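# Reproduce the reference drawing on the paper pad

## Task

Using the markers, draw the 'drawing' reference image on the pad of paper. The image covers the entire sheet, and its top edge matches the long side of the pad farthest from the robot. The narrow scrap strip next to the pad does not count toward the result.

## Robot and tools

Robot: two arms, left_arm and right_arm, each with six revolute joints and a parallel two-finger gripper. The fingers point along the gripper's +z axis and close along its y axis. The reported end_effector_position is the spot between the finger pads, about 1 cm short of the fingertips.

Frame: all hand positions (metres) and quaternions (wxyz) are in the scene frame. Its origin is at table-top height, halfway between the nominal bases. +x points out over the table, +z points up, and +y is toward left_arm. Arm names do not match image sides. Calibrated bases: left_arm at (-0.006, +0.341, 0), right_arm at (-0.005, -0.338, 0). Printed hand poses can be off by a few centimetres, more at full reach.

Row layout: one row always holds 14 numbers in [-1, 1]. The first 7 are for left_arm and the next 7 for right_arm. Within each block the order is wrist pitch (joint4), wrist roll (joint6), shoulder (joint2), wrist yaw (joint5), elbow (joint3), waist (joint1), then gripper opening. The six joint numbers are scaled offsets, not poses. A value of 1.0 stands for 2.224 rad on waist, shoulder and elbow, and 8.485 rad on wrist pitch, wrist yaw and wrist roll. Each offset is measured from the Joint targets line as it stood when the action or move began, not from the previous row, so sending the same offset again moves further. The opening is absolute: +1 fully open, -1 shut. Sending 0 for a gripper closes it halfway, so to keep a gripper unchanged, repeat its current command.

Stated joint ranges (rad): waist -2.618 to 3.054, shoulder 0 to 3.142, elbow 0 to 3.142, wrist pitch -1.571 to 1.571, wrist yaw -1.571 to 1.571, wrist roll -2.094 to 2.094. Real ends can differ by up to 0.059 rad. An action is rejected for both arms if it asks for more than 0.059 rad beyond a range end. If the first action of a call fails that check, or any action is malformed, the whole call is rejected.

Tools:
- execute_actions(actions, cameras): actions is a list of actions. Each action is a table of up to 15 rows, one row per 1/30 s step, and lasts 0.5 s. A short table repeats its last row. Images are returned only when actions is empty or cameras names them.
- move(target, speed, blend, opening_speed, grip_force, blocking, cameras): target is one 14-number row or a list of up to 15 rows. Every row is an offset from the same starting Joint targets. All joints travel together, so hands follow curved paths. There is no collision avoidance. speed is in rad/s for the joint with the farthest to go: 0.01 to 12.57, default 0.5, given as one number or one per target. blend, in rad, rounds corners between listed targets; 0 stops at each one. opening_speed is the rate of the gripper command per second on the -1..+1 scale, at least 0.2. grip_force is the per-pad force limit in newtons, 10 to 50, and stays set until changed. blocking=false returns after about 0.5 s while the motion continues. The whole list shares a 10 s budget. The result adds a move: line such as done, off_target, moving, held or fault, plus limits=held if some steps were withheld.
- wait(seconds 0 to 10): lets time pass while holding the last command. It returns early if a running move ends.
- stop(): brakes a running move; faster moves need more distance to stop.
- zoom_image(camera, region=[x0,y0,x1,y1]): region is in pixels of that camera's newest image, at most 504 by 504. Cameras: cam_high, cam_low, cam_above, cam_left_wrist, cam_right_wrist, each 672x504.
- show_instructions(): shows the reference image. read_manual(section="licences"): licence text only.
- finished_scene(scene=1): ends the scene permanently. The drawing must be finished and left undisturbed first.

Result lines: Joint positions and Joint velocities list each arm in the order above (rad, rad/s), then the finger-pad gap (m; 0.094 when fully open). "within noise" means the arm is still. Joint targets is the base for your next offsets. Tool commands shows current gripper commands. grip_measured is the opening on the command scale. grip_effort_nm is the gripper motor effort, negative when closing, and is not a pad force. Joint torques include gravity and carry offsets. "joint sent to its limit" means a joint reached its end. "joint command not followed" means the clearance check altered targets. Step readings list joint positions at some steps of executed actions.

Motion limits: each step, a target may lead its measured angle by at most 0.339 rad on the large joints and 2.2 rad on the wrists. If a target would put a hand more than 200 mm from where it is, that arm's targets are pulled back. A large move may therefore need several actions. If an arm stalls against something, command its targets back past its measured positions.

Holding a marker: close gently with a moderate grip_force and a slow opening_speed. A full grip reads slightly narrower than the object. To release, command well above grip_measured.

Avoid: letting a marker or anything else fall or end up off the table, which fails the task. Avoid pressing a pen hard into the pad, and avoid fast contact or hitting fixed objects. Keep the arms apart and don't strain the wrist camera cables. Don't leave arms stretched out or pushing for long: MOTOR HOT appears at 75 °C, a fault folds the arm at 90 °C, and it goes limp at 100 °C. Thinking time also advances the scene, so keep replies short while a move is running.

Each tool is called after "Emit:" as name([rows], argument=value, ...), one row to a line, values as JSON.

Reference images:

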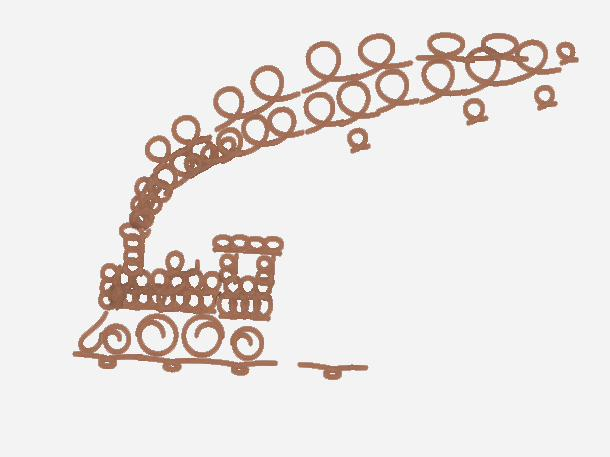

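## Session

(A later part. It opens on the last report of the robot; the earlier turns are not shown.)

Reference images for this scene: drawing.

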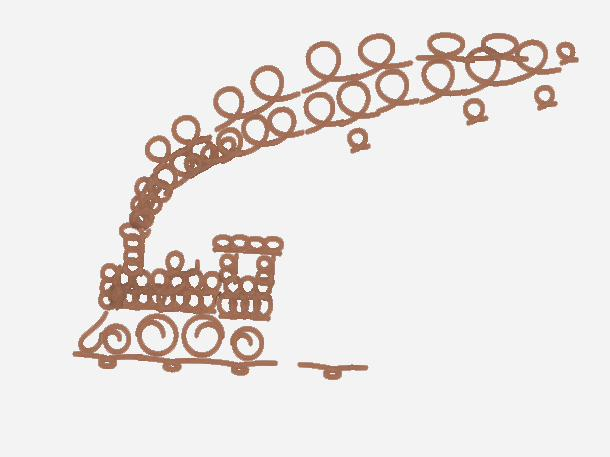

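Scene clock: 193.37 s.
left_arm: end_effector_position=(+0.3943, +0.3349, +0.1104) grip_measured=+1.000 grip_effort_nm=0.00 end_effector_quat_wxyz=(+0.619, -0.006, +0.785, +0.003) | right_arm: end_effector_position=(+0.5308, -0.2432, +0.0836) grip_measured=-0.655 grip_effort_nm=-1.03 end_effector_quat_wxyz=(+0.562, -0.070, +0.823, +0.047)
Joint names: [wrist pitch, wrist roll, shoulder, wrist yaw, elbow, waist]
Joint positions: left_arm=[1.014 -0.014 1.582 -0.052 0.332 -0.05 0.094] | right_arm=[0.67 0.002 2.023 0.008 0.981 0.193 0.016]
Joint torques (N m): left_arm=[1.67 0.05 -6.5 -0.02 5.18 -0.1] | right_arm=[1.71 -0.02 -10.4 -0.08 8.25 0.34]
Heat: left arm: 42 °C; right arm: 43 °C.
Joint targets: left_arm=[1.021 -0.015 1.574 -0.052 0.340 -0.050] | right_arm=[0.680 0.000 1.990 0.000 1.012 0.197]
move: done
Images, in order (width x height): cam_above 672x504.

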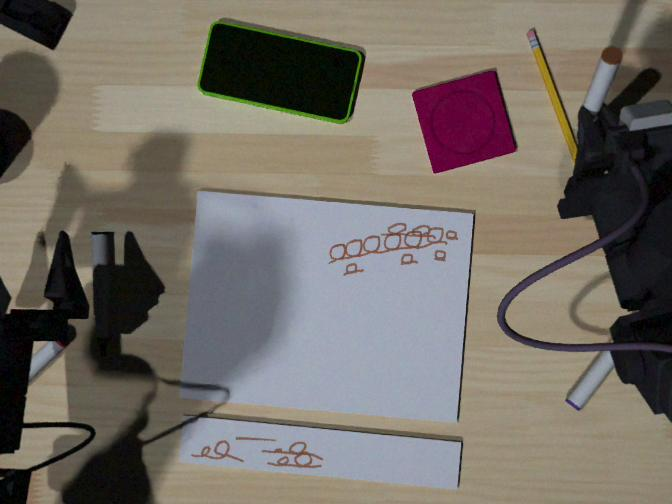

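Emit:
move(target=[0,0,0,0,0,0,1,0,0,-0.0078,0,-0.0411,0.2005,-0.85], speed=0.4)

Emit:
execute_actions([
  [[0,0,0,0,0,0,1,0,0,0.0177,0,0.0184,0.0009,-0.85],[0,0,0,0,0,0,1,0,0,0.0192,0,0.0188,0.0018,-0.85],[0,0,0,0,0,0,1,0,0,0.0207,0,0.0192,0.0027,-0.85],[0,0,0,0,0,0,1,0,0,0.0222,0,0.0196,0.0036,-0.85],[0,0,0,0,0,0,1,0,0,0.0238,0,0.02,0.0045,-0.85],[0,0,0,0,0,0,1,0,0,0.0253,0,0.0203,0.0054,-0.85],[0,0,0,0,0,0,1,0,0,0.0268,0,0.0207,0.0063,-0.85],[0,0,0,0,0,0,1,0,0,0.0283,0,0.0211,0.0072,-0.85],[0,0,0,0,0,0,1,0,0,0.0298,0,0.0215,0.0081,-0.85],[0,0,0,0,0,0,1,0,0,0.0313,0,0.0219,0.009,-0.85],[0,0,0,0,0,0,1,0,0,0.0327,0,0.0237,0.0131,-0.85],[0,0,0,0,0,0,1,0,0,0.034,0,0.0255,0.0144,-0.85],[0,0,0,0,0,0,1,0,0,0.0354,0,0.0274,0.0158,-0.85],[0,0,0,0,0,0,1,0,0,0.0367,0,0.0292,0.0171,-0.85],[0,0,0,0,0,0,1,0,0,0.0381,0,0.031,0.0184,-0.85]],
  [[0,0,0,0,0,0,1,0,0,0.0014,0,0.0018,0.0014,-0.85],[0,0,0,0,0,0,1,0,0,0.0027,0,0.0036,0.0026,-0.85],[0,0,0,0,0,0,1,0,0,0.0044,0,0.0059,0.0032,-0.85],[0,0,0,0,0,0,1,0,0,0.0066,0,0.0089,0.0035,-0.85],[0,0,0,0,0,0,1,0,0,0.0091,0,0.0123,-0.0068,-0.85],[0,0,0,0,0,0,1,0,0,0.0118,0,0.016,-0.0074,-0.85],[0,0,0,0,0,0,1,0,0,0.0145,0,0.0198,-0.0086,-0.85],[0,0,0,0,0,0,1,0,0,0.0171,0,0.0232,-0.01,-0.85],[0,0,0,0,0,0,1,0,0,0.0192,0,0.0262,-0.0117,-0.85],[0,0,0,0,0,0,1,0,0,0.0209,0,0.0285,-0.0135,-0.85],[0,0,0,0,0,0,1,0,0,0.022,0,0.0299,-0.0153,-0.85],[0,0,0,0,0,0,1,0,0,0.0223,0,0.0304,-0.017,-0.85],[0,0,0,0,0,0,1,0,0,0.0027,0,0.0078,-0.0184,-0.85],[0,0,0,0,0,0,1,0,0,0.0016,0,0.0064,-0.0195,-0.85],[0,0,0,0,0,0,1,0,0,-0.0001,0,0.0041,-0.0202,-0.85]],
  [[0,0,0,0,0,0,1,0,0,-0.0021,0,-0.003,-0.0003,-0.85],[0,0,0,0,0,0,1,0,0,-0.0047,0,-0.0064,0.01,-0.85],[0,0,0,0,0,0,1,0,0,-0.0074,0,-0.0102,0.0107,-0.85],[0,0,0,0,0,0,1,0,0,-0.0101,0,-0.0139,0.0118,-0.85],[0,0,0,0,0,0,1,0,0,-0.0126,0,-0.0173,0.0132,-0.85],[0,0,0,0,0,0,1,0,0,-0.0148,0,-0.0203,0.0149,-0.85],[0,0,0,0,0,0,1,0,0,-0.0165,0,-0.0226,0.0167,-0.85],[0,0,0,0,0,0,1,0,0,-0.0176,0,-0.024,0.0185,-0.85],[0,0,0,0,0,0,1,0,0,-0.0179,0,-0.0245,0.0202,-0.85],[0,0,0,0,0,0,1,0,0,0.0017,0,-0.0019,0.0216,-0.85],[0,0,0,0,0,0,1,0,0,0.0028,0,-0.0005,0.023,-0.85],[0,0,0,0,0,0,1,0,0,0.0041,0,0.0013,0.0244,-0.85],[0,0,0,0,0,0,1,0,0,0.0054,0,0.0031,0.0258,-0.85],[0,0,0,0,0,0,1,0,0,0.0067,0,0.0049,0.0272,-0.85],[0,0,0,0,0,0,1,0,0,0.008,0,0.0067,0.0287,-0.85]],
  [[0,0,0,0,0,0,1,0,0,0.0013,0,0.0018,0.0014,-0.85],[0,0,0,0,0,0,1,0,0,0.0026,0,0.0036,0.0028,-0.85],[0,0,0,0,0,0,1,0,0,0.0039,0,0.0054,0.0042,-0.85],[0,0,0,0,0,0,1,0,0,0.0052,0,0.0072,0.0056,-0.85],[0,0,0,0,0,0,1,0,0,0.0066,0,0.009,0.0071,-0.85],[0,0,0,0,0,0,1,0,0,0.0079,0,0.0107,0.0085,-0.85],[0,0,0,0,0,0,1,0,0,0.0092,0,0.0125,0.0099,-0.85],[0,0,0,0,0,0,1,0,0,0.0105,0,0.0143,0.0113,-0.85],[0,0,0,0,0,0,1,0,0,0.0118,0,0.0161,0.0127,-0.85],[0,0,0,0,0,0,1,0,0,0.0131,0,0.0179,0.0139,-0.85],[0,0,0,0,0,0,1,0,0,0.0148,0,0.0202,0.0145,-0.85],[0,0,0,0,0,0,1,0,0,0.017,0,0.0232,0.0148,-0.85],[0,0,0,0,0,0,1,0,0,0.0195,0,0.0266,0.0045,-0.85],[0,0,0,0,0,0,1,0,0,0.0222,0,0.0303,0.0039,-0.85],[0,0,0,0,0,0,1,0,0,0.0249,0,0.0341,0.0027,-0.85]],
  [[0,0,0,0,0,0,1,0,0,0.0026,0,0.0034,-0.0014,-0.85],[0,0,0,0,0,0,1,0,0,0.0047,0,0.0064,-0.0031,-0.85],[0,0,0,0,0,0,1,0,0,0.0064,0,0.0087,-0.0049,-0.85],[0,0,0,0,0,0,1,0,0,0.0075,0,0.0101,-0.0067,-0.85],[0,0,0,0,0,0,1,0,0,0.0078,0,0.0106,-0.0084,-0.85],[0,0,0,0,0,0,1,0,0,-0.0118,0,-0.012,-0.0098,-0.85],[0,0,0,0,0,0,1,0,0,-0.0129,0,-0.0134,-0.0109,-0.85],[0,0,0,0,0,0,1,0,0,-0.0146,0,-0.0157,-0.0116,-0.85],[0,0,0,0,0,0,1,0,0,-0.0167,0,-0.0187,-0.0119,-0.85],[0,0,0,0,0,0,1,0,0,-0.0193,0,-0.0221,-0.0016,-0.85],[0,0,0,0,0,0,1,0,0,-0.022,0,-0.0259,-0.0009,-0.85],[0,0,0,0,0,0,1,0,0,-0.0247,0,-0.0296,0.0002,-0.85],[0,0,0,0,0,0,1,0,0,-0.0272,0,-0.033,0.0016,-0.85],[0,0,0,0,0,0,1,0,0,-0.0294,0,-0.036,0.0033,-0.85],[0,0,0,0,0,0,1,0,0,-0.0311,0,-0.0383,0.0051,-0.85]],
  [[0,0,0,0,0,0,1,0,0,-0.0011,0,-0.0014,0.0018,-0.85],[0,0,0,0,0,0,1,0,0,-0.0014,0,-0.0019,0.0035,-0.85],[0,0,0,0,0,0,1,0,0,0.0182,0,0.0207,0.0051,-0.85],[0,0,0,0,0,0,1,0,0,0.0193,0,0.0221,0.0067,-0.85],[0,0,0,0,0,0,1,0,0,0.0199,0,0.0229,0.0082,-0.85],[0,0,0,0,0,0,1,0,0,0.0204,0,0.0237,0.0098,-0.85],[0,0,0,0,0,0,1,0,0,0.021,0,0.0244,0.0114,-0.85],[0,0,0,0,0,0,1,0,0,0.0216,0,0.0252,0.013,-0.85],[0,0,0,0,0,0,1,0,0,0.0222,0,0.026,0.0146,-0.85],[0,0,0,0,0,0,1,0,0,0.0227,0,0.0268,0.016,-0.85],[0,0,0,0,0,0,1,0,0,0.0233,0,0.0275,0.0174,-0.85],[0,0,0,0,0,0,1,0,0,0.0247,0,0.0295,0.0188,-0.85],[0,0,0,0,0,0,1,0,0,0.0262,0,0.0315,0.0202,-0.85],[0,0,0,0,0,0,1,0,0,0.0276,0,0.0335,0.0216,-0.85],[0,0,0,0,0,0,1,0,0,0.0291,0,0.0355,0.023,-0.85]],
  [[0,0,0,0,0,0,1,0,0,0.0015,0,0.002,0.0014,-0.85],[0,0,0,0,0,0,1,0,0,0.0029,0,0.004,0.0028,-0.85],[0,0,0,0,0,0,1,0,0,0.0044,0,0.006,0.0041,-0.85],[0,0,0,0,0,0,1,0,0,0.0058,0,0.008,0.0051,-0.85],[0,0,0,0,0,0,1,0,0,0.0073,0,0.0101,0.0057,-0.85],[0,0,0,0,0,0,1,0,0,0.0093,0,0.0129,0.0059,-0.85],[0,0,0,0,0,0,1,0,0,0.0117,0,0.0162,-0.0043,-0.85],[0,0,0,0,0,0,1,0,0,0.0142,0,0.0197,-0.0049,-0.85],[0,0,0,0,0,0,1,0,0,0.0167,0,0.0232,-0.0059,-0.85],[0,0,0,0,0,0,1,0,0,0.019,0,0.0264,-0.0072,-0.85],[0,0,0,0,0,0,1,0,0,0.021,0,0.0292,-0.0087,-0.85],[0,0,0,0,0,0,1,0,0,0.0226,0,0.0313,-0.0103,-0.85],[0,0,0,0,0,0,1,0,0,0.0236,0,0.0327,-0.0119,-0.85],[0,0,0,0,0,0,1,0,0,0.0239,0,0.0332,-0.0134,-0.85],[0,0,0,0,0,0,1,0,0,0.0043,0,0.0106,-0.0146,-0.85]],
  [[0,0,0,0,0,0,1,0,0,-0.001,0,-0.0014,-0.001,-0.85],[0,0,0,0,0,0,1,0,0,-0.0026,0,-0.0035,-0.0016,-0.85],[0,0,0,0,0,0,1,0,0,-0.0046,0,-0.0063,-0.0018,-0.85],[0,0,0,0,0,0,1,0,0,-0.0069,0,-0.0095,0.0084,-0.85],[0,0,0,0,0,0,1,0,0,-0.0094,0,-0.013,0.009,-0.85],[0,0,0,0,0,0,1,0,0,-0.0119,0,-0.0165,0.01,-0.85],[0,0,0,0,0,0,1,0,0,-0.0143,0,-0.0198,0.0112,-0.85],[0,0,0,0,0,0,1,0,0,-0.0163,0,-0.0226,0.0127,-0.85],[0,0,0,0,0,0,1,0,0,-0.0178,0,-0.0247,0.0143,-0.85],[0,0,0,0,0,0,1,0,0,-0.0188,0,-0.026,0.0159,-0.85],[0,0,0,0,0,0,1,0,0,-0.0191,0,-0.0265,0.0174,-0.85],[0,0,0,0,0,0,1,0,0,0.0005,0,-0.0039,0.0188,-0.85],[0,0,0,0,0,0,1,0,0,0.0015,0,-0.0026,0.0202,-0.85],[0,0,0,0,0,0,1,0,0,0.0025,0,-0.0013,0.0217,-0.85],[0,0,0,0,0,0,1,0,0,0.0034,0,0.0001,0.0231,-0.85]],
  [[0,0,0,0,0,0,1,0,0,0.001,0,0.0013,0.0014,-0.85],[0,0,0,0,0,0,1,0,0,0.0019,0,0.0027,0.0028,-0.85],[0,0,0,0,0,0,1,0,0,0.0029,0,0.004,0.0042,-0.85],[0,0,0,0,0,0,1,0,0,0.0038,0,0.0054,0.0056,-0.85],[0,0,0,0,0,0,1,0,0,0.0048,0,0.0067,0.0071,-0.85],[0,0,0,0,0,0,1,0,0,0.0058,0,0.008,0.0085,-0.85],[0,0,0,0,0,0,1,0,0,0.0067,0,0.0094,0.0099,-0.85],[0,0,0,0,0,0,1,0,0,0.0077,0,0.0107,0.0111,-0.85],[0,0,0,0,0,0,1,0,0,0.0086,0,0.0121,0.012,-0.85],[0,0,0,0,0,0,1,0,0,0.0101,0,0.0141,0.0126,-0.85],[0,0,0,0,0,0,1,0,0,0.0119,0,0.0168,0.0128,-0.85],[0,0,0,0,0,0,1,0,0,0.0142,0,0.0199,0.0026,-0.85],[0,0,0,0,0,0,1,0,0,0.0165,0,0.0232,0.002,-0.85],[0,0,0,0,0,0,1,0,0,0.0189,0,0.0265,0.0011,-0.85],[0,0,0,0,0,0,1,0,0,0.0211,0,0.0296,-0.0001,-0.85]],
  [[0,0,0,0,0,0,1,0,0,0.0019,0,0.0026,-0.0014,-0.85],[0,0,0,0,0,0,1,0,0,0.0033,0,0.0047,-0.0029,-0.85],[0,0,0,0,0,0,1,0,0,0.0043,0,0.0059,-0.0043,-0.85],[0,0,0,0,0,0,1,0,0,0.0046,0,0.0064,-0.0057,-0.85],[0,0,0,0,0,0,1,0,0,-0.015,0,-0.0162,-0.0069,-0.85],[0,0,0,0,0,0,1,0,0,-0.016,0,-0.0174,-0.0078,-0.85],[0,0,0,0,0,0,1,0,0,-0.0174,0,-0.0195,-0.0084,-0.85],[0,0,0,0,0,0,1,0,0,-0.0193,0,-0.0221,-0.0086,-0.85],[0,0,0,0,0,0,1,0,0,-0.0215,0,-0.0252,0.0016,-0.85],[0,0,0,0,0,0,1,0,0,-0.0239,0,-0.0285,0.0022,-0.85],[0,0,0,0,0,0,1,0,0,-0.0262,0,-0.0318,0.0031,-0.85],[0,0,0,0,0,0,1,0,0,-0.0285,0,-0.0349,0.0043,-0.85],[0,0,0,0,0,0,1,0,0,-0.0303,0,-0.0376,0.0057,-0.85],[0,0,0,0,0,0,1,0,0,-0.0318,0,-0.0396,0.0071,-0.85],[0,0,0,0,0,0,1,0,0,-0.0327,0,-0.0409,0.0086,-0.85]],
  [[0,0,0,0,0,0,1,0,0,-0.0003,0,-0.0004,0.0014,-0.85],[0,0,0,0,0,0,1,0,0,0.0193,0,0.0221,0.0029,-0.85],[0,0,0,0,0,0,1,0,0,0.0202,0,0.0234,0.0044,-0.85],[0,0,0,0,0,0,1,0,0,0.0206,0,0.024,0.006,-0.85],[0,0,0,0,0,0,1,0,0,0.021,0,0.0245,0.0075,-0.85],[0,0,0,0,0,0,1,0,0,0.0214,0,0.0251,0.009,-0.85],[0,0,0,0,0,0,1,0,0,0.0218,0,0.0256,0.009,-0.85],[0,0,0,0,0,0,1,0,0,0.0222,0,0.0262,0.009,-0.85],[0,0,0,0,0,0,1,0,0,0.0222,0,0.0262,0.009,-0.85],[0,0,0,0,0,0,1,0,0,0.0029,0,0.0262,0.009,-0.85],[0,0,0,0,0,0,1,0,0,-0.0001,0,0.0262,0.009,-0.85],[0,0,0,0,0,0,1,0,0,-0.0031,0,0.0262,0.009,-0.85],[0,0,0,0,0,0,1,0,0,-0.0061,0,0.0262,0.009,-0.85],[0,0,0,0,0,0,1,0,0,-0.0091,0,0.0262,0.009,-0.85],[0,0,0,0,0,0,1,0,0,-0.0121,0,0.0262,0.009,-0.85]],
])

Emit:
move(target=[0,0,0,0,0,0,1,0,0,0,0,0,-0.28,-0.85], speed=0.7, cameras=["cam_above"])

Emit:
zoom_image(camera="cam_above", region=[270, 200, 420, 300])

Scene clock: 202.13 s.
left_arm: end_effector_position=(+0.3943, +0.3349, +0.1104) grip_measured=+1.000 grip_effort_nm=0.00 end_effector_quat_wxyz=(+0.619, -0.006, +0.785, +0.003) | right_arm: end_effector_position=(+0.4211, -0.0242, +0.0673) grip_measured=-0.655 grip_effort_nm=-1.03 end_effector_quat_wxyz=(+0.519, -0.260, +0.796, +0.170)
Joint names: [wrist pitch, wrist roll, shoulder, wrist yaw, elbow, waist]
Joint positions: left_arm=[1.014 -0.014 1.582 -0.052 0.332 -0.05 0.094] | right_arm=[0.67 0.002 2.012 0.002 0.927 0.65 0.016]
Joint torques (N m): left_arm=[1.7 0.03 -6.5 -0.06 5.19 -0.12] | right_arm=[1.69 -0.03 -10.71 -0.02 4.68 -0.69]
Heat: left arm: 42 °C; right arm: 43 °C.
Joint targets: left_arm=[1.021 -0.015 1.574 -0.052 0.340 -0.050] | right_arm=[0.680 0.000 1.973 0.000 0.920 0.643]
move: off_target (right_arm); right_arm: the shoulder is farthest, 0.040 rad from its target

Scene clock: 208.03 s.
left_arm: end_effector_position=(+0.3943, +0.3349, +0.1104) grip_measured=+1.000 grip_effort_nm=0.00 end_effector_quat_wxyz=(+0.619, -0.006, +0.785, +0.003) | right_arm: end_effector_position=(+0.3908, +0.0781, +0.0802) grip_measured=-0.655 grip_effort_nm=-1.03 end_effector_quat_wxyz=(+0.529, -0.321, +0.753, +0.225)
Joint names: [wrist pitch, wrist roll, shoulder, wrist yaw, elbow, waist]
Joint positions: left_arm=[1.014 -0.014 1.582 -0.052 0.332 -0.05 0.094] | right_arm=[0.673 0.001 2.127 0.005 1.108 0.827 0.016]
Joint torques (N m): left_arm=[1.69 0.05 -6.48 -0.04 5.29 0.05] | right_arm=[1.7 -0.02 -11.48 -0.05 8.42 0.2]
Heat: left arm: 42 °C; right arm: 43 °C.
Joint targets: left_arm=[1.021 -0.015 1.574 -0.052 0.340 -0.050] | right_arm=[0.680 0.000 2.090 0.000 1.140 0.830]
Step readings (joint positions of left_arm | right_arm):
0: [1.014 -0.014 1.582 -0.052 0.332 -0.050] | [0.670 0.002 2.012 0.002 0.927 0.650]
1: [1.014 -0.014 1.582 -0.052 0.332 -0.050] | [0.670 0.002 2.012 0.002 0.927 0.650]
2: [1.014 -0.014 1.582 -0.052 0.332 -0.050] | [0.670 0.002 2.012 0.002 0.927 0.650]
4: [1.014 -0.014 1.582 -0.052 0.332 -0.050] | [0.670 0.002 2.013 0.002 0.927 0.650]
8: [1.014 -0.014 1.582 -0.052 0.332 -0.050] | [0.670 0.002 2.023 0.002 0.934 0.651]
15: [1.014 -0.014 1.582 -0.052 0.332 -0.050] | [0.671 0.002 2.042 0.003 0.954 0.668]
16: [1.014 -0.014 1.582 -0.052 0.332 -0.050] | [0.671 0.002 2.045 0.003 0.958 0.673]
17: [1.014 -0.014 1.582 -0.052 0.332 -0.050] | [0.671 0.002 2.048 0.003 0.962 0.677]
19: [1.014 -0.014 1.582 -0.052 0.332 -0.050] | [0.671 0.002 2.055 0.003 0.971 0.683]
23: [1.014 -0.014 1.582 -0.052 0.332 -0.050] | [0.671 0.002 2.075 0.001 0.998 0.678]
30: [1.014 -0.014 1.582 -0.052 0.332 -0.050] | [0.674 0.002 2.092 0.001 1.019 0.651]
31: [1.014 -0.014 1.582 -0.052 0.332 -0.050] | [0.676 0.002 2.090 0.001 1.014 0.648]
32: [1.014 -0.014 1.582 -0.052 0.332 -0.050] | [0.677 0.002 2.086 0.001 1.009 0.649]
34: [1.014 -0.014 1.582 -0.052 0.332 -0.050] | [0.679 0.002 2.076 0.003 0.995 0.651]
38: [1.014 -0.014 1.582 -0.052 0.332 -0.050] | [0.679 0.001 2.054 0.003 0.965 0.663]
45: [1.014 -0.014 1.582 -0.052 0.332 -0.050] | [0.679 0.001 2.062 0.003 0.977 0.692]
46: [1.014 -0.014 1.582 -0.052 0.332 -0.050] | [0.679 0.001 2.065 0.003 0.981 0.695]
47: [1.014 -0.014 1.582 -0.052 0.332 -0.050] | [0.679 0.001 2.068 0.003 0.985 0.698]
49: [1.014 -0.014 1.582 -0.052 0.332 -0.050] | [0.679 0.001 2.073 0.003 0.993 0.704]
53: [1.014 -0.014 1.582 -0.052 0.332 -0.050] | [0.679 0.001 2.085 0.003 1.008 0.715]
60: [1.014 -0.014 1.582 -0.052 0.332 -0.050] | [0.679 0.001 2.112 0.003 1.045 0.723]
61: [1.014 -0.014 1.582 -0.052 0.332 -0.050] | [0.679 0.001 2.118 0.002 1.053 0.722]
62: [1.014 -0.014 1.582 -0.052 0.332 -0.050] | [0.679 0.001 2.123 0.002 1.061 0.720]
64: [1.014 -0.014 1.582 -0.052 0.332 -0.050] | [0.679 0.001 2.133 0.002 1.074 0.713]
68: [1.014 -0.014 1.582 -0.052 0.332 -0.050] | [0.680 0.001 2.135 0.002 1.074 0.695]
75: [1.014 -0.014 1.582 -0.052 0.332 -0.050] | [0.681 0.001 2.101 0.004 1.027 0.704]
76: [1.014 -0.014 1.582 -0.052 0.332 -0.050] | [0.681 0.001 2.096 0.004 1.021 0.707]
77: [1.014 -0.014 1.582 -0.052 0.332 -0.050] | [0.681 0.001 2.093 0.004 1.016 0.711]
79: [1.014 -0.014 1.582 -0.052 0.332 -0.050] | [0.681 0.001 2.093 0.004 1.018 0.720]
83: [1.014 -0.014 1.582 -0.052 0.332 -0.050] | [0.681 0.001 2.099 0.004 1.027 0.737]
90: [1.014 -0.014 1.582 -0.052 0.332 -0.050] | [0.681 0.001 2.112 0.004 1.045 0.760]
91: [1.014 -0.014 1.582 -0.052 0.332 -0.050] | [0.681 0.001 2.115 0.004 1.049 0.762]
92: [1.014 -0.014 1.582 -0.052 0.332 -0.050] | [0.681 0.001 2.119 0.004 1.053 0.765]
94: [1.014 -0.014 1.582 -0.052 0.332 -0.050] | [0.681 0.001 2.125 0.004 1.062 0.771]
98: [1.014 -0.014 1.582 -0.052 0.332 -0.050] | [0.681 0.001 2.140 0.004 1.083 0.771]
105: [1.014 -0.014 1.582 -0.052 0.332 -0.050] | [0.681 0.001 2.169 0.004 1.123 0.755]
106: [1.014 -0.014 1.582 -0.052 0.332 -0.050] | [0.681 0.001 2.169 0.004 1.121 0.751]
107: [1.014 -0.014 1.582 -0.052 0.332 -0.050] | [0.681 0.001 2.168 0.004 1.118 0.747]
109: [1.014 -0.014 1.582 -0.052 0.332 -0.050] | [0.682 0.001 2.161 0.004 1.109 0.745]
113: [1.014 -0.014 1.582 -0.052 0.332 -0.050] | [0.683 0.001 2.141 0.005 1.082 0.751]
120: [1.014 -0.014 1.582 -0.052 0.332 -0.050] | [0.683 0.001 2.131 0.005 1.071 0.778]
121: [1.014 -0.014 1.582 -0.052 0.332 -0.050] | [0.683 0.001 2.134 0.005 1.074 0.781]
122: [1.014 -0.014 1.582 -0.052 0.332 -0.050] | [0.683 0.001 2.136 0.005 1.076 0.785]
124: [1.014 -0.014 1.582 -0.052 0.332 -0.050] | [0.683 0.001 2.140 0.005 1.082 0.792]
128: [1.014 -0.014 1.582 -0.052 0.332 -0.050] | [0.683 0.001 2.149 0.005 1.094 0.803]
135: [1.014 -0.014 1.582 -0.052 0.332 -0.050] | [0.683 0.001 2.173 0.004 1.129 0.805]
136: [1.014 -0.014 1.582 -0.052 0.332 -0.050] | [0.683 0.001 2.178 0.004 1.136 0.803]
137: [1.014 -0.014 1.582 -0.052 0.332 -0.050] | [0.683 0.001 2.183 0.004 1.142 0.801]
139: [1.014 -0.014 1.582 -0.052 0.332 -0.050] | [0.683 0.001 2.190 0.004 1.152 0.794]
143: [1.014 -0.014 1.582 -0.052 0.332 -0.050] | [0.683 0.001 2.187 0.004 1.144 0.781]
150: [1.014 -0.014 1.582 -0.052 0.332 -0.050] | [0.683 0.001 2.155 0.005 1.101 0.793]
151: [1.014 -0.014 1.582 -0.052 0.332 -0.050] | [0.683 0.001 2.153 0.005 1.097 0.796]
152: [1.014 -0.014 1.582 -0.052 0.332 -0.050] | [0.683 0.001 2.152 0.005 1.096 0.800]
154: [1.014 -0.014 1.582 -0.052 0.332 -0.050] | [0.683 0.001 2.153 0.005 1.101 0.808]
158: [1.014 -0.014 1.582 -0.052 0.332 -0.050] | [0.683 0.001 2.157 0.005 1.106 0.821]
165: [1.014 -0.014 1.582 -0.052 0.332 -0.050] | [0.675 0.001 2.149 0.005 1.108 0.827]

Scene clock: 209.70 s.
left_arm: end_effector_position=(+0.3943, +0.3349, +0.1104) grip_measured=+1.000 grip_effort_nm=0.00 end_effector_quat_wxyz=(+0.619, -0.006, +0.785, +0.003) | right_arm: end_effector_position=(+0.5595, -0.2314, +0.0802) grip_measured=-0.655 grip_effort_nm=-1.03 end_effector_quat_wxyz=(+0.572, -0.074, +0.815, +0.051)
Joint names: [wrist pitch, wrist roll, shoulder, wrist yaw, elbow, waist]
Joint positions: left_arm=[1.014 -0.014 1.582 -0.052 0.332 -0.05 0.094] | right_arm=[0.673 0.001 2.127 0.008 1.108 0.205 0.016]
Joint torques (N m): left_arm=[1.66 0.06 -6.39 -0.08 5.22 -0.01] | right_arm=[1.69 -0.02 -11.51 -0.08 8.43 0.17]
Heat: left arm: 42 °C; right arm: 43 °C.
Joint targets: left_arm=[1.021 -0.015 1.574 -0.052 0.340 -0.050] | right_arm=[0.680 0.000 2.090 0.000 1.140 0.207]
move: off_target (right_arm); right_arm: the shoulder is farthest, 0.037 rad from its target
Images, in order (width x height): cam_above 672x504.

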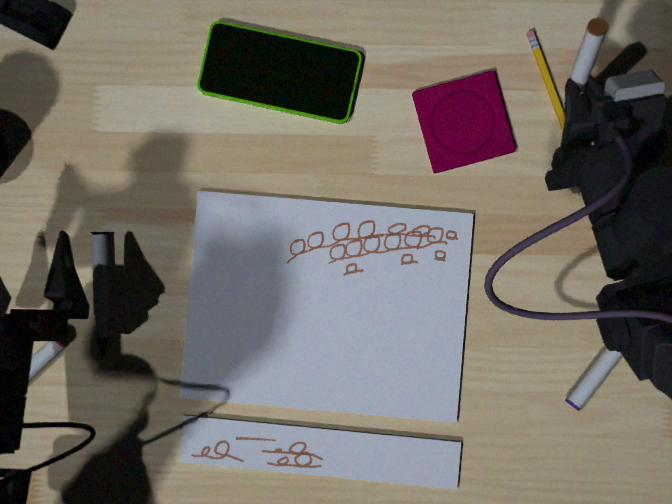

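Scaled by 3.360 from the camera's 672x504 image, which has a finer 960x720 frame.

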